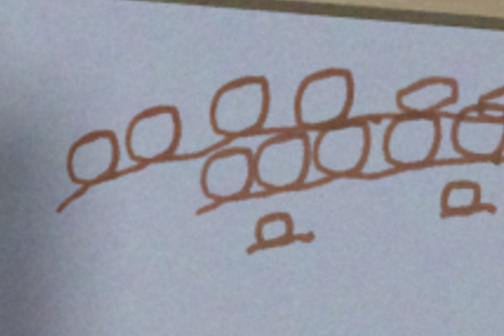

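Emit:
move(target=[0,0,0,0,0,0,1,0,0,-0.0369,0,-0.0772,0.2502,-0.85], speed=0.45)

Emit:
execute_actions([
  [[0,0,0,0,0,0,1,0,0,0.0177,0,0.0184,0.0009,-0.85],[0,0,0,0,0,0,1,0,0,0.0192,0,0.0188,0.0018,-0.85],[0,0,0,0,0,0,1,0,0,0.0207,0,0.0192,0.0027,-0.85],[0,0,0,0,0,0,1,0,0,0.0222,0,0.0196,0.0036,-0.85],[0,0,0,0,0,0,1,0,0,0.0238,0,0.02,0.0045,-0.85],[0,0,0,0,0,0,1,0,0,0.0253,0,0.0203,0.0054,-0.85],[0,0,0,0,0,0,1,0,0,0.0268,0,0.0207,0.0063,-0.85],[0,0,0,0,0,0,1,0,0,0.0283,0,0.0211,0.0072,-0.85],[0,0,0,0,0,0,1,0,0,0.0298,0,0.0215,0.0081,-0.85],[0,0,0,0,0,0,1,0,0,0.0313,0,0.0219,0.009,-0.85],[0,0,0,0,0,0,1,0,0,0.0326,0,0.0236,0.0125,-0.85],[0,0,0,0,0,0,1,0,0,0.0339,0,0.0253,0.0137,-0.85],[0,0,0,0,0,0,1,0,0,0.0352,0,0.0271,0.0149,-0.85],[0,0,0,0,0,0,1,0,0,0.0364,0,0.0288,0.0158,-0.85],[0,0,0,0,0,0,1,0,0,0.0378,0,0.0307,0.0164,-0.85]],
  [[0,0,0,0,0,0,1,0,0,0.0018,0,0.0025,0.0002,-0.85],[0,0,0,0,0,0,1,0,0,0.0039,0,0.0054,-0.01,-0.85],[0,0,0,0,0,0,1,0,0,0.0062,0,0.0085,-0.0106,-0.85],[0,0,0,0,0,0,1,0,0,0.0084,0,0.0116,-0.0115,-0.85],[0,0,0,0,0,0,1,0,0,0.0106,0,0.0145,-0.0127,-0.85],[0,0,0,0,0,0,1,0,0,0.0124,0,0.017,-0.0141,-0.85],[0,0,0,0,0,0,1,0,0,0.0138,0,0.0189,-0.0156,-0.85],[0,0,0,0,0,0,1,0,0,0.0146,0,0.0201,-0.017,-0.85],[0,0,0,0,0,0,1,0,0,0.0149,0,0.0205,-0.0184,-0.85],[0,0,0,0,0,0,1,0,0,-0.0047,0,-0.002,-0.0196,-0.85],[0,0,0,0,0,0,1,0,0,-0.0055,0,-0.0032,-0.0205,-0.85],[0,0,0,0,0,0,1,0,0,-0.0069,0,-0.0051,-0.0211,-0.85],[0,0,0,0,0,0,1,0,0,-0.0087,0,-0.0076,-0.0213,-0.85],[0,0,0,0,0,0,1,0,0,-0.0109,0,-0.0105,-0.0111,-0.85],[0,0,0,0,0,0,1,0,0,-0.0131,0,-0.0136,-0.0105,-0.85]],
  [[0,0,0,0,0,0,1,0,0,-0.0023,0,-0.0031,0.0009,-0.85],[0,0,0,0,0,0,1,0,0,-0.0044,0,-0.006,0.0021,-0.85],[0,0,0,0,0,0,1,0,0,-0.0062,0,-0.0085,0.0035,-0.85],[0,0,0,0,0,0,1,0,0,-0.0076,0,-0.0104,0.0049,-0.85],[0,0,0,0,0,0,1,0,0,-0.0085,0,-0.0116,0.0064,-0.85],[0,0,0,0,0,0,1,0,0,-0.0088,0,-0.012,0.0078,-0.85],[0,0,0,0,0,0,1,0,0,0.0108,0,0.0105,0.0092,-0.85],[0,0,0,0,0,0,1,0,0,0.0117,0,0.0117,0.0106,-0.85],[0,0,0,0,0,0,1,0,0,0.013,0,0.0135,0.012,-0.85],[0,0,0,0,0,0,1,0,0,0.0144,0,0.0154,0.0134,-0.85],[0,0,0,0,0,0,1,0,0,0.0157,0,0.0172,0.0148,-0.85],[0,0,0,0,0,0,1,0,0,0.0171,0,0.0191,0.0161,-0.85],[0,0,0,0,0,0,1,0,0,0.0184,0,0.0209,0.0175,-0.85],[0,0,0,0,0,0,1,0,0,0.0197,0,0.0227,0.0187,-0.85],[0,0,0,0,0,0,1,0,0,0.0211,0,0.0246,0.0196,-0.85]],
  [[0,0,0,0,0,0,1,0,0,0.0014,0,0.0019,0.0006,-0.85],[0,0,0,0,0,0,1,0,0,0.0032,0,0.0044,0.0008,-0.85],[0,0,0,0,0,0,1,0,0,0.0053,0,0.0073,-0.0094,-0.85],[0,0,0,0,0,0,1,0,0,0.0076,0,0.0104,-0.01,-0.85],[0,0,0,0,0,0,1,0,0,0.0098,0,0.0135,-0.0109,-0.85],[0,0,0,0,0,0,1,0,0,0.012,0,0.0164,-0.0121,-0.85],[0,0,0,0,0,0,1,0,0,0.0138,0,0.0189,-0.0135,-0.85],[0,0,0,0,0,0,1,0,0,0.0152,0,0.0208,-0.015,-0.85],[0,0,0,0,0,0,1,0,0,0.016,0,0.022,-0.0164,-0.85],[0,0,0,0,0,0,1,0,0,0.0163,0,0.0224,-0.0178,-0.85],[0,0,0,0,0,0,1,0,0,-0.0033,0,-0.0001,-0.019,-0.85],[0,0,0,0,0,0,1,0,0,-0.0041,0,-0.0013,-0.0199,-0.85],[0,0,0,0,0,0,1,0,0,-0.0055,0,-0.0032,-0.0205,-0.85],[0,0,0,0,0,0,1,0,0,-0.0073,0,-0.0057,-0.0207,-0.85],[0,0,0,0,0,0,1,0,0,-0.0095,0,-0.0086,-0.0105,-0.85]],
  [[0,0,0,0,0,0,1,0,0,-0.0022,0,-0.0031,0.0006,-0.85],[0,0,0,0,0,0,1,0,0,-0.0045,0,-0.0062,0.0015,-0.85],[0,0,0,0,0,0,1,0,0,-0.0066,0,-0.0091,0.0027,-0.85],[0,0,0,0,0,0,1,0,0,-0.0084,0,-0.0116,0.0041,-0.85],[0,0,0,0,0,0,1,0,0,-0.0098,0,-0.0135,0.0055,-0.85],[0,0,0,0,0,0,1,0,0,-0.0107,0,-0.0147,0.007,-0.85],[0,0,0,0,0,0,1,0,0,-0.011,0,-0.0151,0.0084,-0.85],[0,0,0,0,0,0,1,0,0,0.0086,0,0.0074,0.0099,-0.85],[0,0,0,0,0,0,1,0,0,0.0095,0,0.0086,0.0113,-0.85],[0,0,0,0,0,0,1,0,0,0.0107,0,0.0102,0.0128,-0.85],[0,0,0,0,0,0,1,0,0,0.0118,0,0.0118,0.0143,-0.85],[0,0,0,0,0,0,1,0,0,0.013,0,0.0133,0.0157,-0.85],[0,0,0,0,0,0,1,0,0,0.0141,0,0.0149,0.0172,-0.85],[0,0,0,0,0,0,1,0,0,0.0153,0,0.0165,0.0187,-0.85],[0,0,0,0,0,0,1,0,0,0.0164,0,0.0181,0.0198,-0.85]],
  [[0,0,0,0,0,0,1,0,0,0.0011,0,0.0016,0.0008,-0.85],[0,0,0,0,0,0,1,0,0,0.0024,0,0.0033,0.0013,-0.85],[0,0,0,0,0,0,1,0,0,0.004,0,0.0056,0.0015,-0.85],[0,0,0,0,0,0,1,0,0,0.0059,0,0.0082,-0.0087,-0.85],[0,0,0,0,0,0,1,0,0,0.0079,0,0.011,-0.0092,-0.85],[0,0,0,0,0,0,1,0,0,0.01,0,0.0139,-0.01,-0.85],[0,0,0,0,0,0,1,0,0,0.0119,0,0.0165,-0.0111,-0.85],[0,0,0,0,0,0,1,0,0,0.0135,0,0.0187,-0.0123,-0.85],[0,0,0,0,0,0,1,0,0,0.0148,0,0.0205,-0.0137,-0.85],[0,0,0,0,0,0,1,0,0,0.0156,0,0.0216,-0.015,-0.85],[0,0,0,0,0,0,1,0,0,0.0158,0,0.0219,-0.0162,-0.85],[0,0,0,0,0,0,1,0,0,-0.0037,0,-0.0005,-0.0173,-0.85],[0,0,0,0,0,0,1,0,0,-0.0045,0,-0.0016,-0.0181,-0.85],[0,0,0,0,0,0,1,0,0,-0.0058,0,-0.0034,-0.0186,-0.85],[0,0,0,0,0,0,1,0,0,-0.0074,0,-0.0056,-0.0188,-0.85]],
  [[0,0,0,0,0,0,1,0,0,-0.0019,0,-0.0026,0.0102,-0.85],[0,0,0,0,0,0,1,0,0,-0.004,0,-0.0055,0.0107,-0.85],[0,0,0,0,0,0,1,0,0,-0.006,0,-0.0083,0.0115,-0.85],[0,0,0,0,0,0,1,0,0,-0.0079,0,-0.0109,0.0126,-0.85],[0,0,0,0,0,0,1,0,0,-0.0095,0,-0.0132,0.0138,-0.85],[0,0,0,0,0,0,1,0,0,-0.0108,0,-0.0149,0.0151,-0.85],[0,0,0,0,0,0,1,0,0,-0.0116,0,-0.016,0.0165,-0.85],[0,0,0,0,0,0,1,0,0,-0.0119,0,-0.0164,0.0177,-0.85],[0,0,0,0,0,0,1,0,0,0.0077,0,0.0061,0.0183,-0.85],[0,0,0,0,0,0,1,0,0,0.0085,0,0.0072,0.0186,-0.85],[0,0,0,0,0,0,1,0,0,0.0093,0,0.0084,0.0187,-0.85],[0,0,0,0,0,0,1,0,0,0.0104,0,0.0099,0.0086,-0.85],[0,0,0,0,0,0,1,0,0,0.0116,0,0.0115,0.0083,-0.85],[0,0,0,0,0,0,1,0,0,0.0127,0,0.0131,0.0077,-0.85],[0,0,0,0,0,0,1,0,0,0.0138,0,0.0146,0.007,-0.85]],
  [[0,0,0,0,0,0,1,0,0,0.0008,0,0.0012,-0.0008,-0.85],[0,0,0,0,0,0,1,0,0,0.0014,0,0.0019,-0.0015,-0.85],[0,0,0,0,0,0,1,0,0,0.0016,0,0.0022,-0.0022,-0.85],[0,0,0,0,0,0,1,0,0,-0.0179,0,-0.0202,-0.0028,-0.85],[0,0,0,0,0,0,1,0,0,-0.0185,0,-0.0209,-0.0031,-0.85],[0,0,0,0,0,0,1,0,0,-0.0193,0,-0.0221,-0.0033,-0.85],[0,0,0,0,0,0,1,0,0,-0.0204,0,-0.0236,0.0069,-0.85],[0,0,0,0,0,0,1,0,0,-0.0215,0,-0.0252,0.0072,-0.85],[0,0,0,0,0,0,1,0,0,-0.0227,0,-0.0268,0.0078,-0.85],[0,0,0,0,0,0,1,0,0,-0.0238,0,-0.0283,0.0085,-0.85],[0,0,0,0,0,0,1,0,0,-0.0246,0,-0.0295,0.0092,-0.85],[0,0,0,0,0,0,1,0,0,-0.0251,0,-0.0303,0.01,-0.85],[0,0,0,0,0,0,1,0,0,-0.0253,0,-0.0305,0.0107,-0.85],[0,0,0,0,0,0,1,0,0,-0.0058,0,-0.0082,0.0119,-0.85],[0,0,0,0,0,0,1,0,0,-0.0053,0,-0.0074,0.0131,-0.85]],
  [[0,0,0,0,0,0,1,0,0,0.0014,0,0.0019,0.0012,-0.85],[0,0,0,0,0,0,1,0,0,0.0028,0,0.0038,0.0024,-0.85],[0,0,0,0,0,0,1,0,0,0.0042,0,0.0058,0.0036,-0.85],[0,0,0,0,0,0,1,0,0,0.0055,0,0.0077,0.0049,-0.85],[0,0,0,0,0,0,1,0,0,0.0069,0,0.0096,0.0058,-0.85],[0,0,0,0,0,0,1,0,0,0.0083,0,0.0115,0.0066,-0.85],[0,0,0,0,0,0,1,0,0,0.0091,0,0.0126,0.0071,-0.85],[0,0,0,0,0,0,1,0,0,0.0103,0,0.0143,0.0072,-0.85],[0,0,0,0,0,0,1,0,0,0.0118,0,0.0164,-0.0029,-0.85],[0,0,0,0,0,0,1,0,0,0.0134,0,0.0187,-0.0034,-0.85],[0,0,0,0,0,0,1,0,0,0.0151,0,0.0211,-0.0042,-0.85],[0,0,0,0,0,0,1,0,0,0.0166,0,0.0232,-0.0051,-0.85],[0,0,0,0,0,0,1,0,0,0.0178,0,0.0249,-0.0062,-0.85],[0,0,0,0,0,0,1,0,0,0.0186,0,0.026,-0.0072,-0.85],[0,0,0,0,0,0,1,0,0,0.0188,0,0.0263,-0.0081,-0.85]],
  [[0,0,0,0,0,0,1,0,0,-0.0195,0,-0.0224,-0.0008,-0.85],[0,0,0,0,0,0,1,0,0,-0.0203,0,-0.0235,-0.0013,-0.85],[0,0,0,0,0,0,1,0,0,-0.0215,0,-0.0252,-0.0015,-0.85],[0,0,0,0,0,0,1,0,0,-0.023,0,-0.0273,0.0087,-0.85],[0,0,0,0,0,0,1,0,0,-0.0247,0,-0.0297,0.0092,-0.85],[0,0,0,0,0,0,1,0,0,-0.0263,0,-0.032,0.01,-0.85],[0,0,0,0,0,0,1,0,0,-0.0278,0,-0.0341,0.0109,-0.85],[0,0,0,0,0,0,1,0,0,-0.029,0,-0.0358,0.0119,-0.85],[0,0,0,0,0,0,1,0,0,-0.0298,0,-0.0369,0.013,-0.85],[0,0,0,0,0,0,1,0,0,-0.0301,0,-0.0373,0.0145,-0.85],[0,0,0,0,0,0,1,0,0,-0.0105,0,-0.0148,0.016,-0.85],[0,0,0,0,0,0,1,0,0,-0.0096,0,-0.0135,0.0176,-0.85],[0,0,0,0,0,0,1,0,0,-0.0086,0,-0.0122,0.0191,-0.85],[0,0,0,0,0,0,1,0,0,-0.0077,0,-0.0108,0.0206,-0.85],[0,0,0,0,0,0,1,0,0,-0.0067,0,-0.0095,0.0214,-0.85]],
  [[0,0,0,0,0,0,1,0,0,0.0009,0,0.0013,0.0004,-0.85],[0,0,0,0,0,0,1,0,0,0.0021,0,0.003,0.0006,-0.85],[0,0,0,0,0,0,1,0,0,0.0036,0,0.0051,-0.0096,-0.85],[0,0,0,0,0,0,1,0,0,0.0053,0,0.0074,-0.01,-0.85],[0,0,0,0,0,0,1,0,0,0.0069,0,0.0098,-0.0108,-0.85],[0,0,0,0,0,0,1,0,0,0.0084,0,0.0119,-0.0117,-0.85],[0,0,0,0,0,0,1,0,0,0.0096,0,0.0136,-0.0128,-0.85],[0,0,0,0,0,0,1,0,0,0.0104,0,0.0147,-0.0138,-0.85],[0,0,0,0,0,0,1,0,0,0.0107,0,0.015,-0.0148,-0.85],[0,0,0,0,0,0,1,0,0,-0.0089,0,-0.0074,-0.0155,-0.85],[0,0,0,0,0,0,1,0,0,-0.0097,0,-0.0085,-0.016,-0.85],[0,0,0,0,0,0,1,0,0,-0.0109,0,-0.0102,-0.0162,-0.85],[0,0,0,0,0,0,1,0,0,-0.0124,0,-0.0123,-0.006,-0.85],[0,0,0,0,0,0,1,0,0,-0.014,0,-0.0147,-0.0055,-0.85],[0,0,0,0,0,0,1,0,0,-0.0157,0,-0.017,-0.0048,-0.85]],
  [[0,0,0,0,0,0,1,0,0,-0.0015,0,-0.0021,0.001,-0.85],[0,0,0,0,0,0,1,0,0,-0.0027,0,-0.0038,0.002,-0.85],[0,0,0,0,0,0,1,0,0,-0.0035,0,-0.0049,0.0031,-0.85],[0,0,0,0,0,0,1,0,0,-0.0037,0,-0.0053,0.004,-0.85],[0,0,0,0,0,0,1,0,0,0.0158,0,0.0172,0.0056,-0.85],[0,0,0,0,0,0,1,0,0,0.0166,0,0.0183,0.0071,-0.85],[0,0,0,0,0,0,1,0,0,0.0178,0,0.0199,0.0087,-0.85],[0,0,0,0,0,0,1,0,0,0.0189,0,0.0216,0.0099,-0.85],[0,0,0,0,0,0,1,0,0,0.0201,0,0.0232,0.0108,-0.85],[0,0,0,0,0,0,1,0,0,0.021,0,0.0245,0.0114,-0.85],[0,0,0,0,0,0,1,0,0,0.0225,0,0.0266,0.0116,-0.85],[0,0,0,0,0,0,1,0,0,0.0244,0,0.0292,0.0014,-0.85],[0,0,0,0,0,0,1,0,0,0.0264,0,0.0321,0.0008,-0.85],[0,0,0,0,0,0,1,0,0,0.0285,0,0.035,-0.0001,-0.85],[0,0,0,0,0,0,1,0,0,0.0303,0,0.0376,-0.0013,-0.85]],
  [[0,0,0,0,0,0,1,0,0,0.0015,0,0.0021,-0.0013,-0.85],[0,0,0,0,0,0,1,0,0,0.0025,0,0.0034,-0.0026,-0.85],[0,0,0,0,0,0,1,0,0,0.0028,0,0.0039,-0.0037,-0.85],[0,0,0,0,0,0,1,0,0,-0.0168,0,-0.0187,-0.0046,-0.85],[0,0,0,0,0,0,1,0,0,-0.0178,0,-0.02,-0.0052,-0.85],[0,0,0,0,0,0,1,0,0,-0.0193,0,-0.0221,-0.0054,-0.85],[0,0,0,0,0,0,1,0,0,-0.0211,0,-0.0247,0.0048,-0.85],[0,0,0,0,0,0,1,0,0,-0.0232,0,-0.0276,0.0054,-0.85],[0,0,0,0,0,0,1,0,0,-0.0252,0,-0.0305,0.0063,-0.85],[0,0,0,0,0,0,1,0,0,-0.0271,0,-0.0331,0.0074,-0.85],[0,0,0,0,0,0,1,0,0,-0.0286,0,-0.0352,0.0087,-0.85],[0,0,0,0,0,0,1,0,0,-0.0295,0,-0.0365,0.01,-0.85],[0,0,0,0,0,0,1,0,0,-0.0298,0,-0.037,0.0114,-0.85],[0,0,0,0,0,0,1,0,0,-0.0102,0,-0.0144,0.0128,-0.85],[0,0,0,0,0,0,1,0,0,-0.0094,0,-0.0132,0.0142,-0.85]],
  [[0,0,0,0,0,0,1,0,0,0.0009,0,0.0012,0.0015,-0.85],[0,0,0,0,0,0,1,0,0,0.0017,0,0.0023,0.0028,-0.85],[0,0,0,0,0,0,1,0,0,0.0026,0,0.0035,0.0039,-0.85],[0,0,0,0,0,0,1,0,0,0.0029,0,0.004,0.0049,-0.85],[0,0,0,0,0,0,1,0,0,0.0039,0,0.0053,0.0054,-0.85],[0,0,0,0,0,0,1,0,0,0.0053,0,0.0074,0.0057,-0.85],[0,0,0,0,0,0,1,0,0,0.0072,0,0.01,-0.0046,-0.85],[0,0,0,0,0,0,1,0,0,0.0093,0,0.0129,-0.0051,-0.85],[0,0,0,0,0,0,1,0,0,0.0113,0,0.0158,-0.0061,-0.85],[0,0,0,0,0,0,1,0,0,0.0132,0,0.0184,-0.0072,-0.85],[0,0,0,0,0,0,1,0,0,0.0146,0,0.0204,-0.0085,-0.85],[0,0,0,0,0,0,1,0,0,0.0156,0,0.0218,-0.0098,-0.85],[0,0,0,0,0,0,1,0,0,0.0159,0,0.0222,-0.0109,-0.85],[0,0,0,0,0,0,1,0,0,-0.0037,0,-0.0003,-0.0119,-0.85],[0,0,0,0,0,0,1,0,0,-0.0047,0,-0.0017,-0.0124,-0.85]],
  [[0,0,0,0,0,0,1,0,0,-0.0014,0,-0.002,-0.0003,-0.85],[0,0,0,0,0,0,1,0,0,-0.0033,0,-0.0046,0.01,-0.85],[0,0,0,0,0,0,1,0,0,-0.0053,0,-0.0075,0.0105,-0.85],[0,0,0,0,0,0,1,0,0,-0.0074,0,-0.0104,0.0115,-0.85],[0,0,0,0,0,0,1,0,0,-0.0093,0,-0.013,0.0126,-0.85],[0,0,0,0,0,0,1,0,0,-0.0107,0,-0.0151,0.0139,-0.85],[0,0,0,0,0,0,1,0,0,-0.0117,0,-0.0164,0.0153,-0.85],[0,0,0,0,0,0,1,0,0,-0.012,0,-0.0169,0.0167,-0.85],[0,0,0,0,0,0,1,0,0,0.0075,0,0.0054,0.0181,-0.85],[0,0,0,0,0,0,1,0,0,0.0076,0,0.0057,0.0195,-0.85],[0,0,0,0,0,0,1,0,0,0.0078,0,0.0059,0.0208,-0.85],[0,0,0,0,0,0,1,0,0,0.0079,0,0.0062,0.0219,-0.85],[0,0,0,0,0,0,1,0,0,0.0081,0,0.0064,0.0228,-0.85],[0,0,0,0,0,0,1,0,0,0.0084,0,0.0068,0.0236,-0.85],[0,0,0,0,0,0,1,0,0,0.0092,0,0.0079,0.024,-0.85]],
  [[0,0,0,0,0,0,1,0,0,0.0012,0,0.0017,0.0002,-0.85],[0,0,0,0,0,0,1,0,0,0.0027,0,0.0038,-0.01,-0.85],[0,0,0,0,0,0,1,0,0,0.0044,0,0.0062,-0.0104,-0.85],[0,0,0,0,0,0,1,0,0,0.0061,0,0.0086,-0.0112,-0.85],[0,0,0,0,0,0,1,0,0,0.0076,0,0.0107,-0.0121,-0.85],[0,0,0,0,0,0,1,0,0,0.0088,0,0.0124,-0.0132,-0.85],[0,0,0,0,0,0,1,0,0,0.0096,0,0.0135,-0.0143,-0.85],[0,0,0,0,0,0,1,0,0,0.0099,0,0.0139,-0.0152,-0.85],[0,0,0,0,0,0,1,0,0,-0.0097,0,-0.0086,-0.016,-0.85],[0,0,0,0,0,0,1,0,0,-0.0105,0,-0.0097,-0.0164,-0.85],[0,0,0,0,0,0,1,0,0,-0.0117,0,-0.0114,-0.0166,-0.85],[0,0,0,0,0,0,1,0,0,-0.0132,0,-0.0135,-0.0064,-0.85],[0,0,0,0,0,0,1,0,0,-0.0149,0,-0.0159,-0.006,-0.85],[0,0,0,0,0,0,1,0,0,-0.0166,0,-0.0183,-0.0052,-0.85],[0,0,0,0,0,0,1,0,0,-0.0181,0,-0.0204,-0.0043,-0.85]],
  [[0,0,0,0,0,0,1,0,0,-0.0012,0,-0.0017,0.0011,-0.85],[0,0,0,0,0,0,1,0,0,-0.002,0,-0.0028,0.0026,-0.85],[0,0,0,0,0,0,1,0,0,-0.0023,0,-0.0032,0.0041,-0.85],[0,0,0,0,0,0,1,0,0,-0.0024,0,-0.0034,0.0055,-0.85],[0,0,0,0,0,0,1,0,0,-0.0025,0,-0.0036,0.007,-0.85],[0,0,0,0,0,0,1,0,0,-0.0026,0,-0.0037,0.0081,-0.85],[0,0,0,0,0,0,1,0,0,-0.0028,0,-0.0039,0.009,-0.85],[0,0,0,0,0,0,1,0,0,0.0168,0,0.0186,0.0098,-0.85],[0,0,0,0,0,0,1,0,0,0.0176,0,0.0197,0.0102,-0.85],[0,0,0,0,0,0,1,0,0,0.0188,0,0.0214,0.0104,-0.85],[0,0,0,0,0,0,1,0,0,0.0203,0,0.0235,0.0002,-0.85],[0,0,0,0,0,0,1,0,0,0.022,0,0.0259,-0.0002,-0.85],[0,0,0,0,0,0,1,0,0,0.0237,0,0.0283,-0.001,-0.85],[0,0,0,0,0,0,1,0,0,0.0252,0,0.0304,-0.0019,-0.85],[0,0,0,0,0,0,1,0,0,0.0264,0,0.0321,-0.003,-0.85]],
  [[0,0,0,0,0,0,1,0,0,0.0008,0,0.0011,-0.0011,-0.85],[0,0,0,0,0,0,1,0,0,0.0011,0,0.0015,-0.002,-0.85],[0,0,0,0,0,0,1,0,0,-0.0185,0,-0.021,-0.0028,-0.85],[0,0,0,0,0,0,1,0,0,-0.0193,0,-0.0221,-0.0032,-0.85],[0,0,0,0,0,0,1,0,0,-0.0205,0,-0.0238,-0.0034,-0.85],[0,0,0,0,0,0,1,0,0,-0.022,0,-0.0259,0.0068,-0.85],[0,0,0,0,0,0,1,0,0,-0.0237,0,-0.0283,0.0072,-0.85],[0,0,0,0,0,0,1,0,0,-0.0254,0,-0.0307,0.008,-0.85],[0,0,0,0,0,0,1,0,0,-0.0269,0,-0.0328,0.0089,-0.85],[0,0,0,0,0,0,1,0,0,-0.0281,0,-0.0345,0.01,-0.85],[0,0,0,0,0,0,1,0,0,-0.0289,0,-0.0356,0.0113,-0.85],[0,0,0,0,0,0,1,0,0,-0.0292,0,-0.036,0.0126,-0.85],[0,0,0,0,0,0,1,0,0,-0.0297,0,-0.0367,0.0139,-0.85],[0,0,0,0,0,0,1,0,0,-0.0302,0,-0.0374,0.0151,-0.85],[0,0,0,0,0,0,1,0,0,-0.0306,0,-0.038,0.0162,-0.85]],
  [[0,0,0,0,0,0,1,0,0,-0.0005,0,-0.0007,0.0009,-0.85],[0,0,0,0,0,0,1,0,0,0.0191,0,0.0218,0.0017,-0.85],[0,0,0,0,0,0,1,0,0,0.0199,0,0.0229,0.0021,-0.85],[0,0,0,0,0,0,1,0,0,0.0211,0,0.0246,0.0023,-0.85],[0,0,0,0,0,0,1,0,0,0.0226,0,0.0267,-0.0079,-0.85],[0,0,0,0,0,0,1,0,0,0.0243,0,0.0291,-0.0083,-0.85],[0,0,0,0,0,0,1,0,0,0.026,0,0.0315,-0.0091,-0.85],[0,0,0,0,0,0,1,0,0,0.0275,0,0.0336,-0.01,-0.85],[0,0,0,0,0,0,1,0,0,0.0287,0,0.0353,-0.0111,-0.85],[0,0,0,0,0,0,1,0,0,0.0295,0,0.0364,-0.0122,-0.85],[0,0,0,0,0,0,1,0,0,0.0298,0,0.0368,-0.0131,-0.85],[0,0,0,0,0,0,1,0,0,0.0102,0,0.0143,-0.0139,-0.85],[0,0,0,0,0,0,1,0,0,0.0094,0,0.0132,-0.0143,-0.85],[0,0,0,0,0,0,1,0,0,0.0082,0,0.0115,-0.0145,-0.85],[0,0,0,0,0,0,1,0,0,0.0067,0,0.0094,-0.0043,-0.85]],
  [[0,0,0,0,0,0,1,0,0,-0.0017,0,-0.0024,0.0004,-0.85],[0,0,0,0,0,0,1,0,0,-0.0034,0,-0.0048,0.0012,-0.85],[0,0,0,0,0,0,1,0,0,-0.0049,0,-0.0069,0.0021,-0.85],[0,0,0,0,0,0,1,0,0,-0.0061,0,-0.0086,0.0032,-0.85],[0,0,0,0,0,0,1,0,0,-0.0069,0,-0.0097,0.0032,-0.85],[0,0,0,0,0,0,1,0,0,-0.0072,0,-0.0101,0.0032,-0.85],[0,0,0,0,0,0,1,0,0,-0.0122,0,-0.0101,0.0032,-0.85],[0,0,0,0,0,0,1,0,0,-0.0152,0,-0.0101,0.0032,-0.85],[0,0,0,0,0,0,1,0,0,-0.0182,0,-0.0101,0.0032,-0.85],[0,0,0,0,0,0,1,0,0,-0.0212,0,-0.0101,0.0032,-0.85],[0,0,0,0,0,0,1,0,0,-0.0242,0,-0.0101,0.0032,-0.85],[0,0,0,0,0,0,1,0,0,-0.0272,0,-0.0101,0.0032,-0.85],[0,0,0,0,0,0,1,0,0,-0.0302,0,-0.0101,0.0032,-0.85]],
])

Emit:
move(target=[0,0,0,0,0,0,1,0,0,0,0,0,-0.3,-0.85], speed=0.7, cameras=["cam_above"])

Emit:
zoom_image(camera="cam_above", region=[230, 220, 350, 320])

Scene clock: 225.10 s.
left_arm: end_effector_position=(+0.3943, +0.3349, +0.1104) grip_measured=+1.000 grip_effort_nm=0.00 end_effector_quat_wxyz=(+0.619, -0.006, +0.785, +0.003) | right_arm: end_effector_position=(+0.3894, +0.0326, +0.0678) grip_measured=-0.655 grip_effort_nm=-1.03 end_effector_quat_wxyz=(+0.513, -0.306, +0.776, +0.203)
Joint names: [wrist pitch, wrist roll, shoulder, wrist yaw, elbow, waist]
Joint positions: left_arm=[1.014 -0.014 1.582 -0.052 0.332 -0.05 0.094] | right_arm=[0.672 0.001 2.049 0.001 0.974 0.77 0.016]
Joint torques (N m): left_arm=[1.69 0.03 -6.42 -0.06 5.26 0.02] | right_arm=[1.68 -0.02 -11.11 0 4.74 -0.51]
Heat: left arm: 42 °C; right arm: 43 °C.
Joint targets: left_arm=[1.021 -0.015 1.574 -0.052 0.340 -0.050] | right_arm=[0.680 0.000 2.008 0.000 0.968 0.763]
move: off_target (right_arm); right_arm: the shoulder is farthest, 0.041 rad from its target

Scene clock: 235.40 s.
left_arm: end_effector_position=(+0.3943, +0.3349, +0.1104) grip_measured=+1.000 grip_effort_nm=0.00 end_effector_quat_wxyz=(+0.619, -0.006, +0.785, +0.003) | right_arm: end_effector_position=(+0.3448, +0.1146, +0.0851) grip_measured=-0.655 grip_effort_nm=-1.03 end_effector_quat_wxyz=(+0.518, -0.359, +0.734, +0.254)
Joint names: [wrist pitch, wrist roll, shoulder, wrist yaw, elbow, waist]
Joint positions: left_arm=[1.014 -0.014 1.582 -0.052 0.332 -0.05 0.094] | right_arm=[0.672 0.001 2.11 0.002 1.097 0.928 0.016]
Joint torques (N m): left_arm=[1.67 0.04 -6.45 -0.04 5.09 -0.06] | right_arm=[1.73 -0.02 -11.3 -0.01 5.27 0.5]
Heat: left arm: 43 °C; right arm: 43 °C.
Joint targets: left_arm=[1.021 -0.015 1.574 -0.052 0.340 -0.050] | right_arm=[0.680 0.000 2.075 0.000 1.093 0.934]
Step readings (joint positions of left_arm | right_arm):
0: [1.014 -0.014 1.582 -0.052 0.332 -0.050] | [0.672 0.001 2.049 0.001 0.974 0.770]
1: [1.014 -0.014 1.582 -0.052 0.332 -0.050] | [0.672 0.001 2.049 0.001 0.974 0.770]
2: [1.014 -0.014 1.582 -0.052 0.332 -0.050] | [0.672 0.001 2.049 0.001 0.974 0.770]
4: [1.014 -0.014 1.582 -0.052 0.332 -0.050] | [0.672 0.001 2.050 0.001 0.974 0.770]
8: [1.014 -0.014 1.582 -0.052 0.332 -0.050] | [0.672 0.001 2.059 0.001 0.981 0.770]
15: [1.014 -0.014 1.582 -0.052 0.332 -0.050] | [0.673 0.001 2.077 0.002 1.001 0.786]
16: [1.014 -0.014 1.582 -0.052 0.332 -0.050] | [0.673 0.001 2.081 0.002 1.005 0.789]
17: [1.014 -0.014 1.582 -0.052 0.332 -0.050] | [0.673 0.001 2.084 0.002 1.010 0.789]
19: [1.014 -0.014 1.582 -0.052 0.332 -0.050] | [0.673 0.001 2.093 0.001 1.021 0.786]
23: [1.014 -0.014 1.582 -0.052 0.332 -0.050] | [0.673 0.001 2.111 0.001 1.046 0.778]
30: [1.014 -0.014 1.582 -0.052 0.332 -0.050] | [0.679 0.001 2.103 0.001 1.030 0.766]
31: [1.014 -0.014 1.582 -0.052 0.332 -0.050] | [0.679 0.001 2.098 0.001 1.024 0.766]
32: [1.014 -0.014 1.582 -0.052 0.332 -0.050] | [0.680 0.001 2.093 0.002 1.017 0.766]
34: [1.014 -0.014 1.582 -0.052 0.332 -0.050] | [0.680 0.001 2.084 0.002 1.004 0.771]
38: [1.014 -0.014 1.582 -0.052 0.332 -0.050] | [0.680 0.001 2.077 0.002 0.997 0.785]
45: [1.014 -0.014 1.582 -0.052 0.332 -0.050] | [0.680 0.001 2.097 0.002 1.024 0.810]
46: [1.014 -0.014 1.582 -0.052 0.332 -0.050] | [0.680 0.001 2.100 0.002 1.028 0.812]
47: [1.014 -0.014 1.582 -0.052 0.332 -0.050] | [0.680 0.001 2.103 0.002 1.033 0.814]
49: [1.014 -0.014 1.582 -0.052 0.332 -0.050] | [0.680 0.001 2.110 0.002 1.043 0.809]
53: [1.014 -0.014 1.582 -0.052 0.332 -0.050] | [0.680 0.001 2.129 0.001 1.069 0.803]
60: [1.014 -0.014 1.582 -0.052 0.332 -0.050] | [0.681 0.001 2.129 0.001 1.065 0.784]
61: [1.014 -0.014 1.582 -0.052 0.332 -0.050] | [0.681 0.001 2.124 0.001 1.059 0.787]
62: [1.014 -0.014 1.582 -0.052 0.332 -0.050] | [0.681 0.001 2.119 0.003 1.052 0.787]
64: [1.014 -0.014 1.582 -0.052 0.332 -0.050] | [0.681 0.001 2.110 0.003 1.039 0.790]
68: [1.014 -0.014 1.582 -0.052 0.332 -0.050] | [0.681 0.001 2.098 0.003 1.023 0.803]
75: [1.014 -0.014 1.582 -0.052 0.332 -0.050] | [0.681 0.001 2.113 0.003 1.046 0.829]
76: [1.014 -0.014 1.582 -0.052 0.332 -0.050] | [0.681 0.001 2.116 0.003 1.049 0.832]
77: [1.014 -0.014 1.582 -0.052 0.332 -0.050] | [0.681 0.001 2.118 0.003 1.053 0.834]
79: [1.014 -0.014 1.582 -0.052 0.332 -0.050] | [0.681 0.001 2.124 0.003 1.061 0.834]
83: [1.014 -0.014 1.582 -0.052 0.332 -0.050] | [0.681 0.001 2.141 0.002 1.084 0.828]
90: [1.014 -0.014 1.582 -0.052 0.332 -0.050] | [0.682 0.001 2.147 0.002 1.090 0.807]
91: [1.014 -0.014 1.582 -0.052 0.332 -0.050] | [0.682 0.001 2.144 0.002 1.086 0.809]
92: [1.014 -0.014 1.582 -0.052 0.332 -0.050] | [0.682 0.001 2.140 0.002 1.080 0.812]
94: [1.014 -0.014 1.582 -0.052 0.332 -0.050] | [0.682 0.001 2.132 0.003 1.069 0.813]
98: [1.014 -0.014 1.582 -0.052 0.332 -0.050] | [0.682 0.001 2.117 0.003 1.049 0.823]
105: [1.014 -0.014 1.582 -0.052 0.332 -0.050] | [0.682 0.001 2.127 0.002 1.065 0.827]
106: [1.014 -0.014 1.582 -0.052 0.332 -0.050] | [0.682 0.001 2.130 0.002 1.069 0.826]
107: [1.014 -0.014 1.582 -0.052 0.332 -0.050] | [0.682 0.001 2.132 0.002 1.072 0.823]
109: [1.014 -0.014 1.582 -0.052 0.332 -0.050] | [0.682 0.001 2.134 0.002 1.074 0.819]
113: [1.014 -0.014 1.582 -0.052 0.332 -0.050] | [0.682 0.001 2.128 0.002 1.064 0.821]
120: [1.014 -0.014 1.582 -0.052 0.332 -0.050] | [0.682 0.001 2.118 0.002 1.051 0.829]
121: [1.014 -0.014 1.582 -0.052 0.332 -0.050] | [0.682 0.001 2.119 0.002 1.053 0.832]
122: [1.014 -0.014 1.582 -0.052 0.332 -0.050] | [0.682 0.001 2.121 0.002 1.057 0.835]
124: [1.014 -0.014 1.582 -0.052 0.332 -0.050] | [0.682 0.001 2.127 0.002 1.064 0.841]
128: [1.014 -0.014 1.582 -0.052 0.332 -0.050] | [0.682 0.001 2.139 0.002 1.081 0.852]
135: [1.014 -0.014 1.582 -0.052 0.332 -0.050] | [0.682 0.001 2.160 0.001 1.110 0.839]
136: [1.014 -0.014 1.582 -0.052 0.332 -0.050] | [0.682 0.001 2.160 0.001 1.111 0.837]
137: [1.014 -0.014 1.582 -0.052 0.332 -0.050] | [0.682 0.001 2.160 0.001 1.108 0.834]
139: [1.014 -0.014 1.582 -0.052 0.332 -0.050] | [0.683 0.001 2.157 0.001 1.103 0.832]
143: [1.014 -0.014 1.582 -0.052 0.332 -0.050] | [0.683 0.001 2.143 0.002 1.085 0.838]
150: [1.014 -0.014 1.582 -0.052 0.332 -0.050] | [0.683 0.001 2.143 0.002 1.086 0.860]
151: [1.014 -0.014 1.582 -0.052 0.332 -0.050] | [0.683 0.001 2.145 0.002 1.090 0.863]
152: [1.014 -0.014 1.582 -0.052 0.332 -0.050] | [0.683 0.001 2.148 0.002 1.093 0.866]
154: [1.014 -0.014 1.582 -0.052 0.332 -0.050] | [0.683 0.001 2.153 0.002 1.100 0.862]
158: [1.014 -0.014 1.582 -0.052 0.332 -0.050] | [0.683 0.001 2.166 0.000 1.119 0.856]
165: [1.014 -0.014 1.582 -0.052 0.332 -0.050] | [0.683 0.001 2.160 0.001 1.107 0.851]
166: [1.014 -0.014 1.582 -0.052 0.332 -0.050] | [0.683 0.001 2.156 0.001 1.102 0.851]
167: [1.014 -0.014 1.582 -0.052 0.332 -0.050] | [0.683 0.001 2.152 0.001 1.097 0.852]
169: [1.014 -0.014 1.582 -0.052 0.332 -0.050] | [0.683 0.001 2.147 0.001 1.090 0.856]
173: [1.014 -0.014 1.582 -0.052 0.332 -0.050] | [0.683 0.001 2.150 0.001 1.096 0.869]
180: [1.014 -0.014 1.582 -0.052 0.332 -0.050] | [0.683 0.001 2.172 0.000 1.127 0.875]
181: [1.014 -0.014 1.582 -0.052 0.332 -0.050] | [0.683 0.001 2.176 0.000 1.133 0.872]
182: [1.014 -0.014 1.582 -0.052 0.332 -0.050] | [0.683 0.001 2.180 0.000 1.139 0.869]
184: [1.014 -0.014 1.582 -0.052 0.332 -0.050] | [0.683 0.001 2.184 0.000 1.143 0.863]
The list stops here: 37 later lines are left out.

Scene clock: 237.13 s.
left_arm: end_effector_position=(+0.3943, +0.3349, +0.1104) grip_measured=+1.000 grip_effort_nm=0.00 end_effector_quat_wxyz=(+0.619, -0.006, +0.785, +0.003) | right_arm: end_effector_position=(+0.5499, -0.1981, +0.0851) grip_measured=-0.655 grip_effort_nm=-1.03 end_effector_quat_wxyz=(+0.573, -0.099, +0.811, +0.068)
Joint names: [wrist pitch, wrist roll, shoulder, wrist yaw, elbow, waist]
Joint positions: left_arm=[1.014 -0.014 1.582 -0.052 0.332 -0.05 0.094] | right_arm=[0.672 0.001 2.11 0.008 1.097 0.265 0.016]
Joint torques (N m): left_arm=[1.69 0.08 -6.48 -0.02 5.16 -0.02] | right_arm=[1.7 -0.02 -11.29 -0.08 5.22 0.23]
Heat: left arm: 43 °C; right arm: 43 °C.
Joint targets: left_arm=[1.021 -0.015 1.574 -0.052 0.340 -0.050] | right_arm=[0.680 0.000 2.075 0.000 1.093 0.267]
move: done
Images, in order (width x height): cam_above 672x504.

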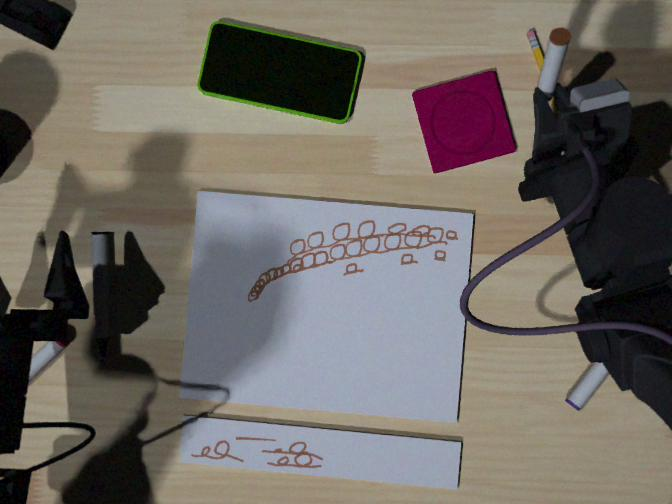

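Scaled by 4.200 from the camera's 672x504 image, which has a finer 960x720 frame.

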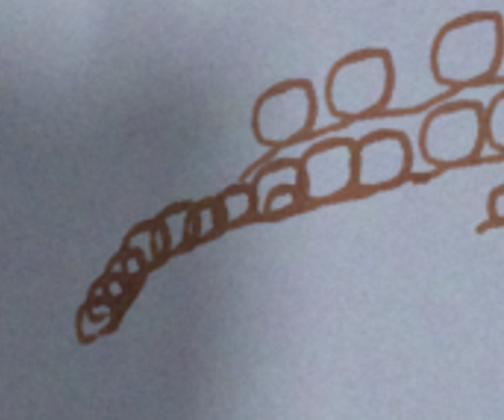

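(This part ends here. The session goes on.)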